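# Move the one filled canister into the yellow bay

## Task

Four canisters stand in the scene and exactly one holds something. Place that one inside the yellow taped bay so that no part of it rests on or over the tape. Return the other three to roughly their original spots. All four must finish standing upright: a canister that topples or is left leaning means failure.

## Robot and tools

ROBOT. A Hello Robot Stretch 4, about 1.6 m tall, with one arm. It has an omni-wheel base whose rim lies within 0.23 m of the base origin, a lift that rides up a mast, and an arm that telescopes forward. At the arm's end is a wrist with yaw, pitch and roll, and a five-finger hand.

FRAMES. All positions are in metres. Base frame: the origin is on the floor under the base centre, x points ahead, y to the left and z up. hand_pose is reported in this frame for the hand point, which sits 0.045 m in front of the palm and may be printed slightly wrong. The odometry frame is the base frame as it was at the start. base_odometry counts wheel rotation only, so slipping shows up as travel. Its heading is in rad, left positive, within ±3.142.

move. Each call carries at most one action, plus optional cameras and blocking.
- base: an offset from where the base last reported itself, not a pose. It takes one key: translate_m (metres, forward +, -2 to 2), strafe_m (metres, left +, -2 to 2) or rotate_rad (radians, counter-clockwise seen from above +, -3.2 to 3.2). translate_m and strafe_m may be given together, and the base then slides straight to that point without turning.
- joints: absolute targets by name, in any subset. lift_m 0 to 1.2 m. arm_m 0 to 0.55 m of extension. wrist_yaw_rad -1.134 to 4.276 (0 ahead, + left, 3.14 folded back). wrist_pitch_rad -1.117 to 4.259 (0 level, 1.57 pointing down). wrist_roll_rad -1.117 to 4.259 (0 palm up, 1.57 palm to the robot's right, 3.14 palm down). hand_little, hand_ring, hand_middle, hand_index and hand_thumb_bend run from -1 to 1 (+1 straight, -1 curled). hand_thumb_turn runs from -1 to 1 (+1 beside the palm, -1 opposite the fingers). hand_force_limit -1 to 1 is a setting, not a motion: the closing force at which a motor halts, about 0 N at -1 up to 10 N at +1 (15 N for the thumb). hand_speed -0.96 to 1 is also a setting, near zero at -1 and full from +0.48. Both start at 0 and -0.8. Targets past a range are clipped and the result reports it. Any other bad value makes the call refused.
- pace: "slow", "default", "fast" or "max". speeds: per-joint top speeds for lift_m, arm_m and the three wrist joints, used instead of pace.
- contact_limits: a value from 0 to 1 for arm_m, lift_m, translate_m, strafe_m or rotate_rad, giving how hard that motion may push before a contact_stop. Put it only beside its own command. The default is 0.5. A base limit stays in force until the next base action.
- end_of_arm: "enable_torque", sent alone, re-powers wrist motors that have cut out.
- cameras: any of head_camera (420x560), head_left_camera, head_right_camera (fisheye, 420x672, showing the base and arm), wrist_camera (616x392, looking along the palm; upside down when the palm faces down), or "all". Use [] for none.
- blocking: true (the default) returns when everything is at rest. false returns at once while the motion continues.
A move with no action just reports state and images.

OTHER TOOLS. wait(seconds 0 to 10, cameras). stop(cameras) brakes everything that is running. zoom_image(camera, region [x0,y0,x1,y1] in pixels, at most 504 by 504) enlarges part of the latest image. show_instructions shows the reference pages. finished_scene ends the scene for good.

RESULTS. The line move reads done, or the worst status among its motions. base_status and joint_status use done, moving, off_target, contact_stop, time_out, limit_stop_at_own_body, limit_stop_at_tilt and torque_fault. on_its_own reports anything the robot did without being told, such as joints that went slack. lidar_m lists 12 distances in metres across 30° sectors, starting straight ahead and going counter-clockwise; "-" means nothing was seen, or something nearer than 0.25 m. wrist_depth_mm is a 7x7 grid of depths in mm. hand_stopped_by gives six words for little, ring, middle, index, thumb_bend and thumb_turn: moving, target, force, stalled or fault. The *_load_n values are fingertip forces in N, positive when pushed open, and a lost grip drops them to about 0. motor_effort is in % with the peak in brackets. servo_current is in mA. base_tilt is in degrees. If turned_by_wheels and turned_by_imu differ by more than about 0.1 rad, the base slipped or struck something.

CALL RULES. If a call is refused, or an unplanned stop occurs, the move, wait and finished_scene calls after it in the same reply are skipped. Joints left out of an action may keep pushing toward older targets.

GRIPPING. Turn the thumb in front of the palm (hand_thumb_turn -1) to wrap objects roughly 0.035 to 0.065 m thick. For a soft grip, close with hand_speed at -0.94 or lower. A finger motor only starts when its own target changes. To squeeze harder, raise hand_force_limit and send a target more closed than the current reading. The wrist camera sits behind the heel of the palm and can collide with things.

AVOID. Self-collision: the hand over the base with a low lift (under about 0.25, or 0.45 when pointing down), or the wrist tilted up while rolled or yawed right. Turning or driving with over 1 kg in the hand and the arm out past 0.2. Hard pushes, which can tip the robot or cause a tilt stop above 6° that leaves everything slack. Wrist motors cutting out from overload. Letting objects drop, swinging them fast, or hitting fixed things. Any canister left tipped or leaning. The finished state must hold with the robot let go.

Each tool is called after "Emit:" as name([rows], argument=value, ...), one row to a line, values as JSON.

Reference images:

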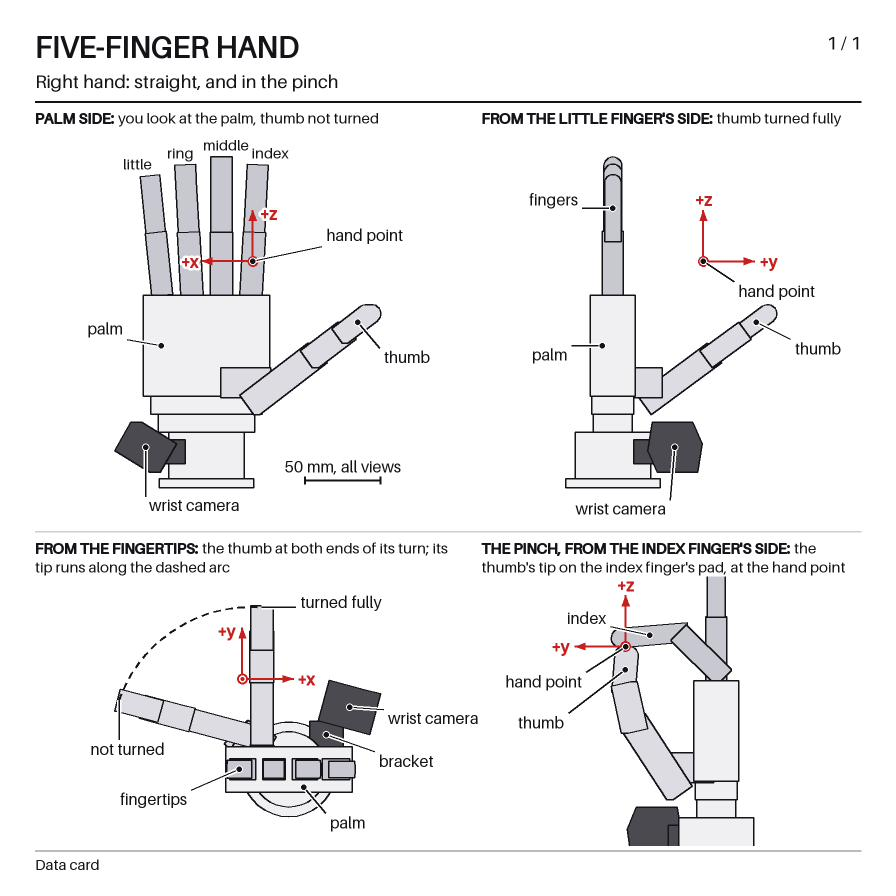

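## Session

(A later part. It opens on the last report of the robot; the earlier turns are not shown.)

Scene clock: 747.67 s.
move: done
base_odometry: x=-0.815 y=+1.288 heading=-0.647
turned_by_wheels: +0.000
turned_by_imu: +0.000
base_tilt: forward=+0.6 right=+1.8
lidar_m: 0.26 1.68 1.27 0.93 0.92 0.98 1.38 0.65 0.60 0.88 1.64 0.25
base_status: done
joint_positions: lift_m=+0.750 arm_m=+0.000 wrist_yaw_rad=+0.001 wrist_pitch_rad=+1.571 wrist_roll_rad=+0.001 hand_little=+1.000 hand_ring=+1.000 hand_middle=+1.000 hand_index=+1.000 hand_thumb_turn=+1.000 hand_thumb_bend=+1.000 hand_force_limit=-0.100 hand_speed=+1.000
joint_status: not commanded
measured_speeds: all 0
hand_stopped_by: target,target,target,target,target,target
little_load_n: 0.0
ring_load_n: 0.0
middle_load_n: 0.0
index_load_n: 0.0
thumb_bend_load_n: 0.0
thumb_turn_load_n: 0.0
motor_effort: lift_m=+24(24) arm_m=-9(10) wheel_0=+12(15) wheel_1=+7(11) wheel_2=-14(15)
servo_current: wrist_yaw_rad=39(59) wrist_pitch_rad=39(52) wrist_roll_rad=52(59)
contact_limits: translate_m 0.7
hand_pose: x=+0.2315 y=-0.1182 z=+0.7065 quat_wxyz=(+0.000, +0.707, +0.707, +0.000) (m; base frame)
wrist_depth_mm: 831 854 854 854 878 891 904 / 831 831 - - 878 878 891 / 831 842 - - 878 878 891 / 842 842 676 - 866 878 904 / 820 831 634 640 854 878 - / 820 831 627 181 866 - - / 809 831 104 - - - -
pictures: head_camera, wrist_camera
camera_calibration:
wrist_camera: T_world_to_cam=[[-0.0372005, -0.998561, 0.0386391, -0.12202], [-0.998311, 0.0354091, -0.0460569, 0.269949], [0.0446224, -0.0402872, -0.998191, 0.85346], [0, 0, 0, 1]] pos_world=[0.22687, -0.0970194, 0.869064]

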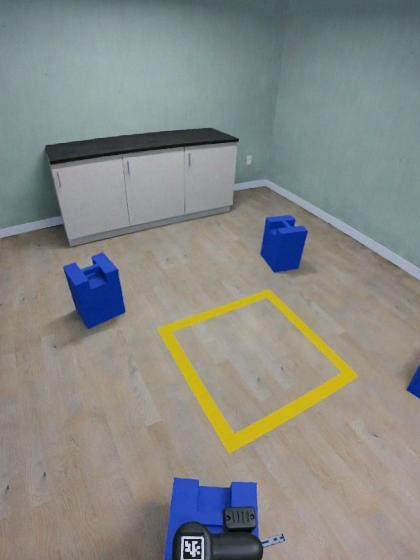

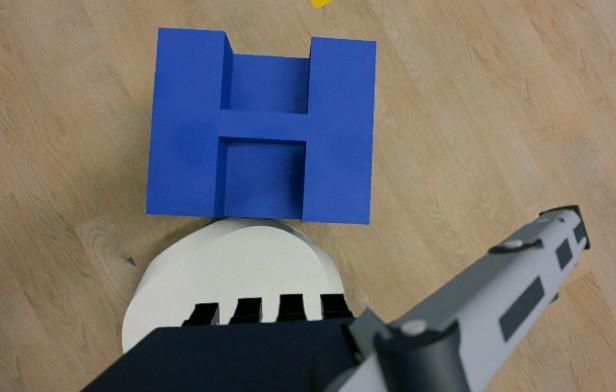

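Emit:
move(base={"translate_m": 0.08}, pace="slow", contact_limits={"translate_m": 0.7}, cameras=["wrist_camera", "head_camera"])

Scene clock: 762.87 s.
move: done
base_odometry: x=-0.752 y=+1.241 heading=-0.647
turned_by_wheels: +0.000
turned_by_imu: +0.000
base_tilt: forward=+0.7 right=+1.8
lidar_m: 0.25 1.61 1.31 0.95 0.94 1.02 1.44 0.67 0.67 0.98 1.58 0.25
base_status: done
joint_positions: lift_m=+0.750 arm_m=+0.000 wrist_yaw_rad=+0.001 wrist_pitch_rad=+1.571 wrist_roll_rad=+0.001 hand_little=+1.000 hand_ring=+1.000 hand_middle=+1.000 hand_index=+1.000 hand_thumb_turn=+1.000 hand_thumb_bend=+1.000 hand_force_limit=-0.100 hand_speed=+1.000
joint_status: not commanded
measured_speeds: all 0
hand_stopped_by: target,target,target,target,target,target
little_load_n: 0.0
ring_load_n: 0.0
middle_load_n: 0.0
index_load_n: 0.0
thumb_bend_load_n: 0.0
thumb_turn_load_n: 0.0
motor_effort: lift_m=+24(24) arm_m=-9(9) wheel_0=+11(17) wheel_1=+7(12) wheel_2=-15(20)
servo_current: wrist_yaw_rad=39(52) wrist_pitch_rad=33(52) wrist_roll_rad=39(59)
contact_limits: translate_m 0.7
hand_pose: x=+0.2315 y=-0.1182 z=+0.7065 quat_wxyz=(+0.000, +0.707, +0.707, +0.000) (m; base frame)
wrist_depth_mm: 842 866 866 854 878 891 904 / 842 842 - - 878 878 891 / 842 831 - - 866 866 891 / 831 831 683 - 866 878 904 / 820 842 634 647 866 878 - / 820 831 634 181 842 - - / 820 820 104 - - - -
pictures: head_camera, wrist_camera
camera_calibration:
wrist_camera: T_world_to_cam=[[-0.0372005, -0.998561, 0.0386391, -0.12202], [-0.998311, 0.0354091, -0.0460569, 0.269949], [0.0446224, -0.0402872, -0.998191, 0.85346], [0, 0, 0, 1]] pos_world=[0.22687, -0.0970194, 0.869064]

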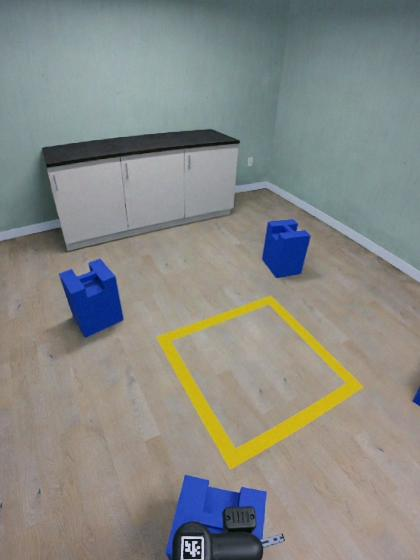

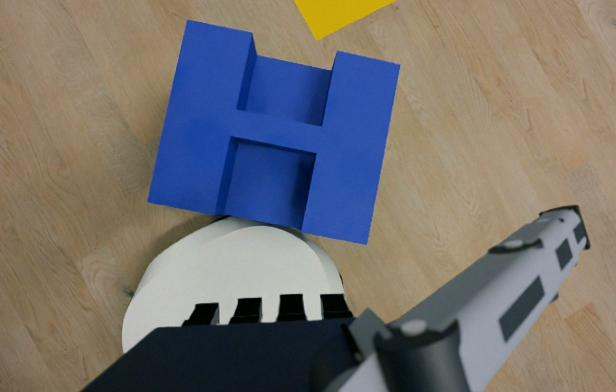

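Emit:
move(base={"translate_m": -0.012, "strafe_m": 0.018})

Emit:
move(base={"rotate_rad": -0.331})

Emit:
move(base={"translate_m": 0.12}, pace="slow", contact_limits={"translate_m": 0.7}, cameras=["wrist_camera", "head_camera"])

Scene clock: 775.10 s.
move: done
base_odometry: x=-0.751 y=+1.262 heading=-0.647
turned_by_wheels: +0.000
turned_by_imu: -0.001
base_tilt: forward=+0.6 right=+1.6
lidar_m: 0.25 1.61 1.28 0.97 0.93 0.98 1.38 0.67 0.69 0.98 1.60 0.26
base_status: done
joint_positions: lift_m=+0.750 arm_m=+0.000 wrist_yaw_rad=+0.001 wrist_pitch_rad=+1.571 wrist_roll_rad=+0.001 hand_little=+1.000 hand_ring=+1.000 hand_middle=+1.000 hand_index=+1.000 hand_thumb_turn=+1.000 hand_thumb_bend=+1.000 hand_force_limit=-0.100 hand_speed=+1.000
joint_status: not commanded
measured_speeds: all 0
hand_stopped_by: target,target,target,target,target,target
little_load_n: 0.0
ring_load_n: 0.0
middle_load_n: 0.0
index_load_n: 0.5
thumb_bend_load_n: -0.5
thumb_turn_load_n: 0.0
motor_effort: lift_m=+24(24) arm_m=-9(9) wheel_0=+1(8) wheel_1=-1(9) wheel_2=-1(14)
servo_current: wrist_yaw_rad=46(52) wrist_pitch_rad=26(46) wrist_roll_rad=59(59)
hand_pose: x=+0.2315 y=-0.1182 z=+0.7065 quat_wxyz=(+0.000, +0.707, +0.707, +0.000) (m; base frame)
wrist_depth_mm: 854 854 854 866 891 891 904 / 842 854 - - 866 891 891 / 831 854 - - 878 866 904 / 842 842 854 - 866 878 878 / 820 831 634 640 866 878 - / 820 831 627 181 866 - - / 820 831 104 - - - -
pictures: none

Scene clock: 776.20 s.
move: done
base_odometry: x=-0.751 y=+1.262 heading=-0.977
turned_by_wheels: -0.331
turned_by_imu: -0.324
base_tilt: forward=+0.6 right=+1.8
lidar_m: 0.25 0.25 1.59 1.08 0.93 0.92 1.08 1.42 0.63 0.73 1.25 0.26
base_status: done
joint_positions: lift_m=+0.750 arm_m=+0.000 wrist_yaw_rad=+0.001 wrist_pitch_rad=+1.571 wrist_roll_rad=+0.001 hand_little=+1.000 hand_ring=+1.000 hand_middle=+1.000 hand_index=+1.000 hand_thumb_turn=+1.000 hand_thumb_bend=+1.000 hand_force_limit=-0.100 hand_speed=+1.000
joint_status: not commanded
measured_speeds: all 0
hand_stopped_by: target,target,target,target,target,target
little_load_n: 0.0
ring_load_n: 0.0
middle_load_n: 0.0
index_load_n: 0.0
thumb_bend_load_n: 0.0
thumb_turn_load_n: 0.0
motor_effort: lift_m=+24(24) arm_m=-9(9) wheel_0=+2(7) wheel_1=+1(7) wheel_2=+2(7)
servo_current: wrist_yaw_rad=39(65) wrist_pitch_rad=33(46) wrist_roll_rad=52(59)
hand_pose: x=+0.2315 y=-0.1182 z=+0.7065 quat_wxyz=(+0.000, +0.707, +0.707, +0.000) (m; base frame)
wrist_depth_mm: 842 842 842 866 878 904 891 / 842 - - 866 866 891 891 / 842 - - 878 878 891 891 / 831 831 676 854 878 878 891 / 842 831 640 640 854 866 - / 831 820 634 180 878 - - / 809 820 104 - - - -
pictures: none

Scene clock: 778.70 s.
move: done
base_odometry: x=-0.684 y=+1.164 heading=-0.977
turned_by_wheels: +0.001
turned_by_imu: +0.002
base_tilt: forward=+0.6 right=+1.9
lidar_m: 0.25 0.25 1.53 1.21 1.02 1.01 1.17 1.49 0.71 0.82 1.43 0.44
base_status: done
joint_positions: lift_m=+0.750 arm_m=+0.000 wrist_yaw_rad=+0.001 wrist_pitch_rad=+1.571 wrist_roll_rad=+0.001 hand_little=+1.000 hand_ring=+1.000 hand_middle=+1.000 hand_index=+1.000 hand_thumb_turn=+1.000 hand_thumb_bend=+1.000 hand_force_limit=-0.100 hand_speed=+1.000
joint_status: not commanded
measured_speeds: all 0
hand_stopped_by: target,target,target,target,target,target
little_load_n: 0.0
ring_load_n: 0.0
middle_load_n: 0.0
index_load_n: 0.0
thumb_bend_load_n: 0.0
thumb_turn_load_n: 0.0
motor_effort: lift_m=+24(24) arm_m=-8(9) wheel_0=+14(18) wheel_1=+9(15) wheel_2=-15(22)
servo_current: wrist_yaw_rad=46(59) wrist_pitch_rad=46(52) wrist_roll_rad=46(72)
contact_limits: translate_m 0.7
hand_pose: x=+0.2315 y=-0.1182 z=+0.7065 quat_wxyz=(+0.000, +0.707, +0.707, +0.000) (m; base frame)
wrist_depth_mm: 842 854 854 866 878 891 917 / 831 - 544 878 878 878 891 / 831 - - 854 866 878 891 / 831 - 544 854 866 866 891 / 831 842 640 640 866 878 - / 831 820 627 181 878 - - / 820 820 104 - - - -
pictures: head_camera, wrist_camera
camera_calibration:
wrist_camera: T_world_to_cam=[[-0.0373002, -0.998557, 0.0386346, -0.122097], [-0.998307, 0.0355087, -0.0460617, 0.269866], [0.0446234, -0.0402873, -0.998191, 0.85346], [0, 0, 0, 1]] pos_world=[0.22677, -0.0971196, 0.869064]

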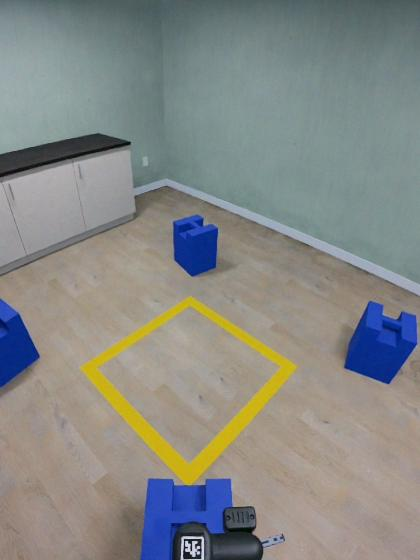

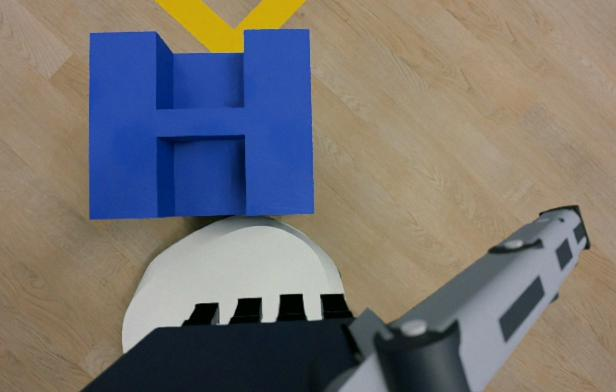

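Emit:
move(base={"translate_m": -0.01, "strafe_m": 0.02})

Emit:
move(base={"translate_m": 0.26}, pace="slow", contact_limits={"translate_m": 0.7}, cameras=["wrist_camera", "head_camera"])

Scene clock: 790.90 s.
move: done
base_odometry: x=-0.673 y=+1.183 heading=-0.977
turned_by_wheels: +0.000
turned_by_imu: +0.000
base_tilt: forward=+0.6 right=+1.9
lidar_m: 0.25 0.25 1.53 1.19 1.00 0.99 1.15 1.49 0.72 0.85 1.42 0.27
base_status: done
joint_positions: lift_m=+0.750 arm_m=+0.000 wrist_yaw_rad=+0.001 wrist_pitch_rad=+1.571 wrist_roll_rad=+0.001 hand_little=+1.000 hand_ring=+1.000 hand_middle=+1.000 hand_index=+1.000 hand_thumb_turn=+1.000 hand_thumb_bend=+1.000 hand_force_limit=-0.100 hand_speed=+1.000
joint_status: not commanded
measured_speeds: all 0
hand_stopped_by: target,target,target,target,target,target
little_load_n: 0.0
ring_load_n: 0.0
middle_load_n: 0.0
index_load_n: 0.0
thumb_bend_load_n: 0.0
thumb_turn_load_n: 0.0
motor_effort: lift_m=+24(24) arm_m=-9(9) wheel_0=+2(11) wheel_1=-2(12) wheel_2=+0(15)
servo_current: wrist_yaw_rad=39(52) wrist_pitch_rad=39(52) wrist_roll_rad=7(59)
hand_pose: x=+0.2315 y=-0.1182 z=+0.7065 quat_wxyz=(+0.000, +0.707, +0.707, +0.000) (m; base frame)
wrist_depth_mm: 831 854 854 878 878 878 891 / 831 - - 878 866 891 904 / 831 - - - 866 878 904 / 831 831 676 854 878 878 891 / 820 842 634 647 866 878 - / 820 842 634 181 866 - - / 820 831 104 - - - -
pictures: none

Scene clock: 794.77 s.
move: done
base_odometry: x=-0.528 y=+0.968 heading=-0.977
turned_by_wheels: +0.000
turned_by_imu: +0.004
base_tilt: forward=+0.6 right=+1.8
lidar_m: 0.25 0.25 1.36 1.39 1.17 1.17 1.37 0.89 0.90 1.05 1.34 0.33
base_status: done
joint_positions: lift_m=+0.750 arm_m=+0.000 wrist_yaw_rad=+0.001 wrist_pitch_rad=+1.571 wrist_roll_rad=+0.001 hand_little=+1.000 hand_ring=+1.000 hand_middle=+1.000 hand_index=+1.000 hand_thumb_turn=+1.000 hand_thumb_bend=+1.000 hand_force_limit=-0.100 hand_speed=+1.000
joint_status: not commanded
measured_speeds: all 0
hand_stopped_by: target,target,target,target,target,target
little_load_n: 0.0
ring_load_n: 0.0
middle_load_n: 0.5
index_load_n: 0.0
thumb_bend_load_n: -0.5
thumb_turn_load_n: 0.0
motor_effort: lift_m=+24(24) arm_m=-8(9) wheel_0=+9(21) wheel_1=+8(15) wheel_2=-16(23)
servo_current: wrist_yaw_rad=39(59) wrist_pitch_rad=33(52) wrist_roll_rad=46(65)
contact_limits: translate_m 0.7
hand_pose: x=+0.2315 y=-0.1182 z=+0.7065 quat_wxyz=(+0.000, +0.707, +0.707, +0.000) (m; base frame)
wrist_depth_mm: 831 842 866 878 878 878 904 / 854 842 - 477 878 891 904 / 820 - - - 878 904 891 / 831 842 683 866 878 878 891 / 831 831 640 640 866 878 - / 831 820 627 181 854 - - / 820 820 104 - - - -
pictures: head_camera, wrist_camera
camera_calibration:
wrist_camera: T_world_to_cam=[[-0.0373998, -0.998553, 0.03863, -0.12207], [-0.998304, 0.0356083, -0.0460665, 0.269879], [0.0446243, -0.0402873, -0.998191, 0.85346], [0, 0, 0, 1]] pos_world=[0.226771, -0.0971197, 0.869064]

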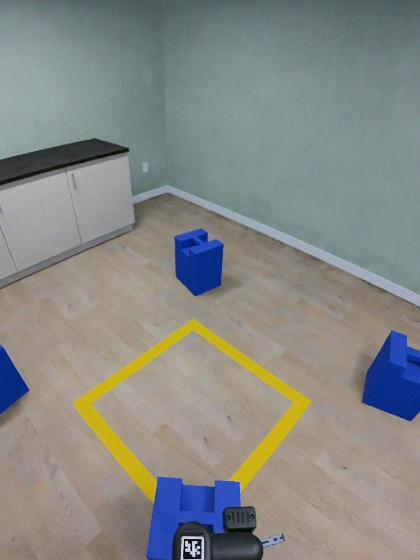

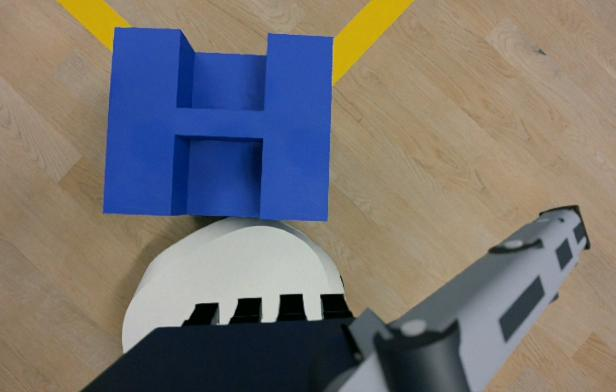

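Emit:
move(base={"translate_m": 0.28}, pace="slow", contact_limits={"translate_m": 0.7}, cameras=["wrist_camera", "head_camera"])

Scene clock: 809.80 s.
move: done
base_odometry: x=-0.371 y=+0.737 heading=-0.977
turned_by_wheels: +0.000
turned_by_imu: -0.001
base_tilt: forward=+0.7 right=+1.7
lidar_m: 0.25 0.25 1.19 1.61 1.38 1.38 1.57 1.08 1.08 1.25 1.18 0.34
base_status: done
joint_positions: lift_m=+0.750 arm_m=+0.000 wrist_yaw_rad=+0.001 wrist_pitch_rad=+1.571 wrist_roll_rad=+0.001 hand_little=+1.000 hand_ring=+1.000 hand_middle=+1.000 hand_index=+1.000 hand_thumb_turn=+1.000 hand_thumb_bend=+1.000 hand_force_limit=-0.100 hand_speed=+1.000
joint_status: not commanded
measured_speeds: all 0
hand_stopped_by: target,target,target,target,target,target
little_load_n: 0.0
ring_load_n: 0.0
middle_load_n: 0.0
index_load_n: 0.0
thumb_bend_load_n: 0.0
thumb_turn_load_n: 0.0
motor_effort: lift_m=+23(24) arm_m=-9(9) wheel_0=+9(15) wheel_1=+9(14) wheel_2=-18(23)
servo_current: wrist_yaw_rad=20(59) wrist_pitch_rad=26(46) wrist_roll_rad=46(65)
contact_limits: translate_m 0.7
hand_pose: x=+0.2315 y=-0.1182 z=+0.7065 quat_wxyz=(+0.000, +0.707, +0.707, +0.000) (m; base frame)
wrist_depth_mm: 842 842 854 891 866 904 891 / 842 842 - 866 878 878 891 / 831 - - - 878 891 891 / 831 842 539 - 878 878 891 / 831 831 634 640 866 866 - / 820 831 627 180 854 - - / 820 820 104 - - - -
pictures: head_camera, wrist_camera
camera_calibration:
wrist_camera: T_world_to_cam=[[-0.0373998, -0.998553, 0.03863, -0.12207], [-0.998304, 0.0356083, -0.0460665, 0.269879], [0.0446243, -0.0402873, -0.998191, 0.85346], [0, 0, 0, 1]] pos_world=[0.226771, -0.0971197, 0.869064]

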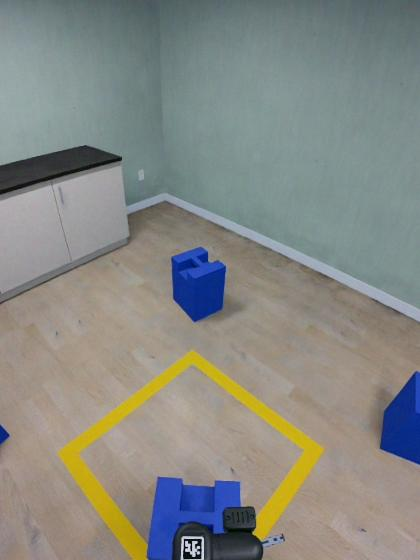

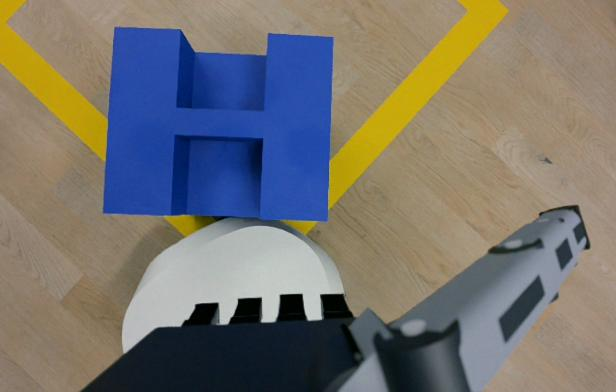

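Emit:
move(base={"translate_m": 0.337}, pace="slow", contact_limits={"translate_m": 0.7}, cameras=["wrist_camera", "head_camera", "head_left_camera"])

Scene clock: 820.23 s.
move: done
base_odometry: x=-0.183 y=+0.458 heading=-0.977
turned_by_wheels: +0.000
turned_by_imu: -0.001
base_tilt: forward=+0.6 right=+1.7
lidar_m: 0.25 0.26 1.03 1.09 1.61 1.61 1.87 1.33 1.32 1.10 1.02 0.31
base_status: done
joint_positions: lift_m=+0.750 arm_m=+0.000 wrist_yaw_rad=+0.001 wrist_pitch_rad=+1.571 wrist_roll_rad=+0.001 hand_little=+1.000 hand_ring=+1.000 hand_middle=+1.000 hand_index=+1.000 hand_thumb_turn=+1.000 hand_thumb_bend=+1.000 hand_force_limit=-0.100 hand_speed=+1.000
joint_status: not commanded
measured_speeds: all 0
hand_stopped_by: target,target,target,target,target,target
little_load_n: -0.5
ring_load_n: 0.0
middle_load_n: 0.0
index_load_n: 0.5
thumb_bend_load_n: 0.0
thumb_turn_load_n: 0.0
motor_effort: lift_m=+24(24) arm_m=-9(9) wheel_0=+9(16) wheel_1=+9(14) wheel_2=-16(23)
servo_current: wrist_yaw_rad=26(59) wrist_pitch_rad=33(52) wrist_roll_rad=46(65)
contact_limits: translate_m 0.7
hand_pose: x=+0.2315 y=-0.1182 z=+0.7065 quat_wxyz=(+0.000, +0.707, +0.707, +0.000) (m; base frame)
wrist_depth_mm: 842 854 866 866 878 878 904 / 831 831 - 866 878 878 878 / 831 - - - 866 866 891 / 831 831 676 866 854 878 904 / 820 831 634 640 878 878 - / 831 627 627 181 866 - - / 831 820 104 - - - -
pictures: head_camera, head_left_camera, wrist_camera
camera_calibration:
wrist_camera: T_world_to_cam=[[-0.0373998, -0.998553, 0.03863, -0.12207], [-0.998304, 0.0356083, -0.0460665, 0.269879], [0.0446243, -0.0402873, -0.998191, 0.85346], [0, 0, 0, 1]] pos_world=[0.226771, -0.0971197, 0.869064]

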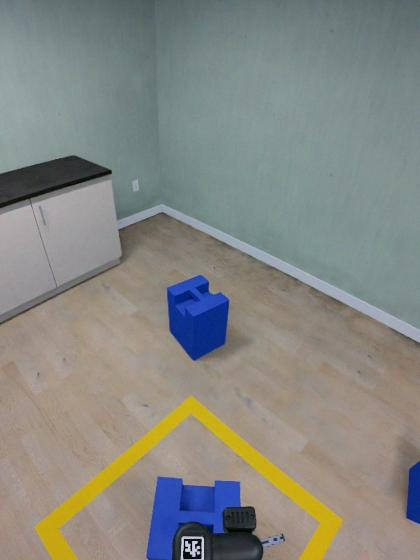

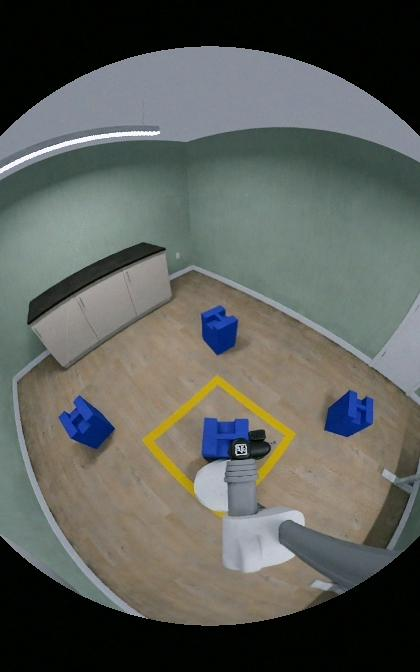

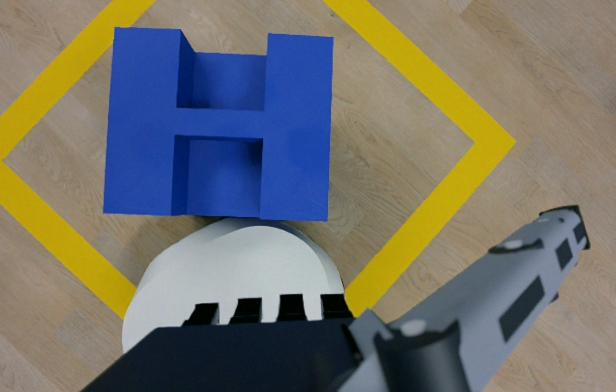

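Emit:
move(base={"translate_m": -0.25}, cameras=["head_camera", "head_left_camera"])

Scene clock: 831.30 s.
move: done
base_odometry: x=-0.323 y=+0.665 heading=-0.977
turned_by_wheels: +0.000
turned_by_imu: +0.000
base_tilt: forward=+0.5 right=+1.8
lidar_m: 0.44 0.48 1.15 1.69 1.45 1.44 1.65 1.15 1.15 1.35 1.12 0.45
base_status: done
joint_positions: lift_m=+0.750 arm_m=+0.000 wrist_yaw_rad=+0.001 wrist_pitch_rad=+1.571 wrist_roll_rad=+0.001 hand_little=+1.000 hand_ring=+1.000 hand_middle=+1.000 hand_index=+1.000 hand_thumb_turn=+1.000 hand_thumb_bend=+1.000 hand_force_limit=-0.100 hand_speed=+1.000
joint_status: not commanded
measured_speeds: all 0
hand_stopped_by: target,target,target,target,target,target
little_load_n: 0.0
ring_load_n: 0.0
middle_load_n: 0.0
index_load_n: 0.0
thumb_bend_load_n: 0.0
thumb_turn_load_n: 0.0
motor_effort: lift_m=+24(24) arm_m=-8(9) wheel_0=+0(7) wheel_1=-2(8) wheel_2=+0(14)
servo_current: wrist_yaw_rad=33(52) wrist_pitch_rad=26(52) wrist_roll_rad=52(59)
hand_pose: x=+0.2315 y=-0.1182 z=+0.7065 quat_wxyz=(+0.000, +0.707, +0.707, +0.000) (m; base frame)
wrist_depth_mm: 842 - 530 866 878 891 917 / 842 831 - 866 878 891 891 / 820 842 854 866 866 878 891 / 831 842 842 854 866 878 878 / 820 842 640 647 854 866 - / 820 820 627 181 866 - - / 820 831 104 - - - -
pictures: head_camera, head_left_camera

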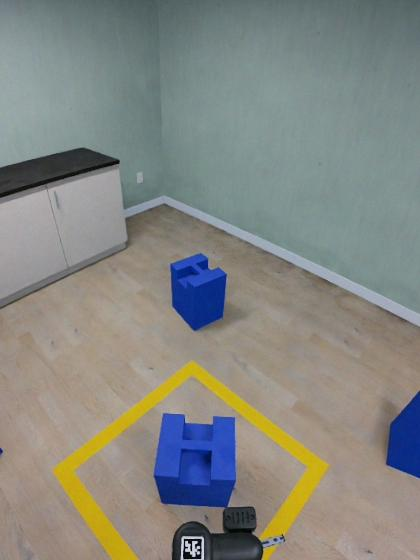

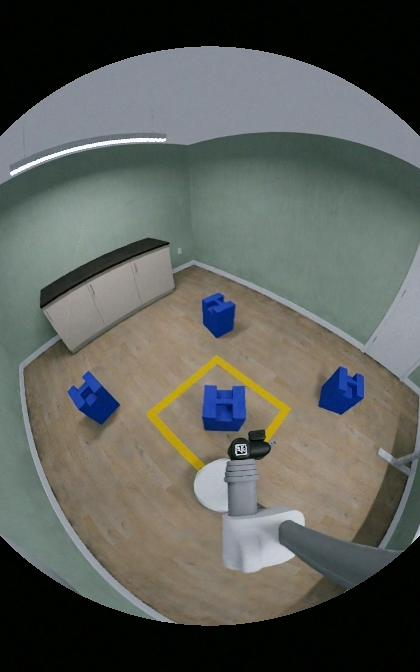

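Emit:
finished_scene()

The scene is finished: the task was done.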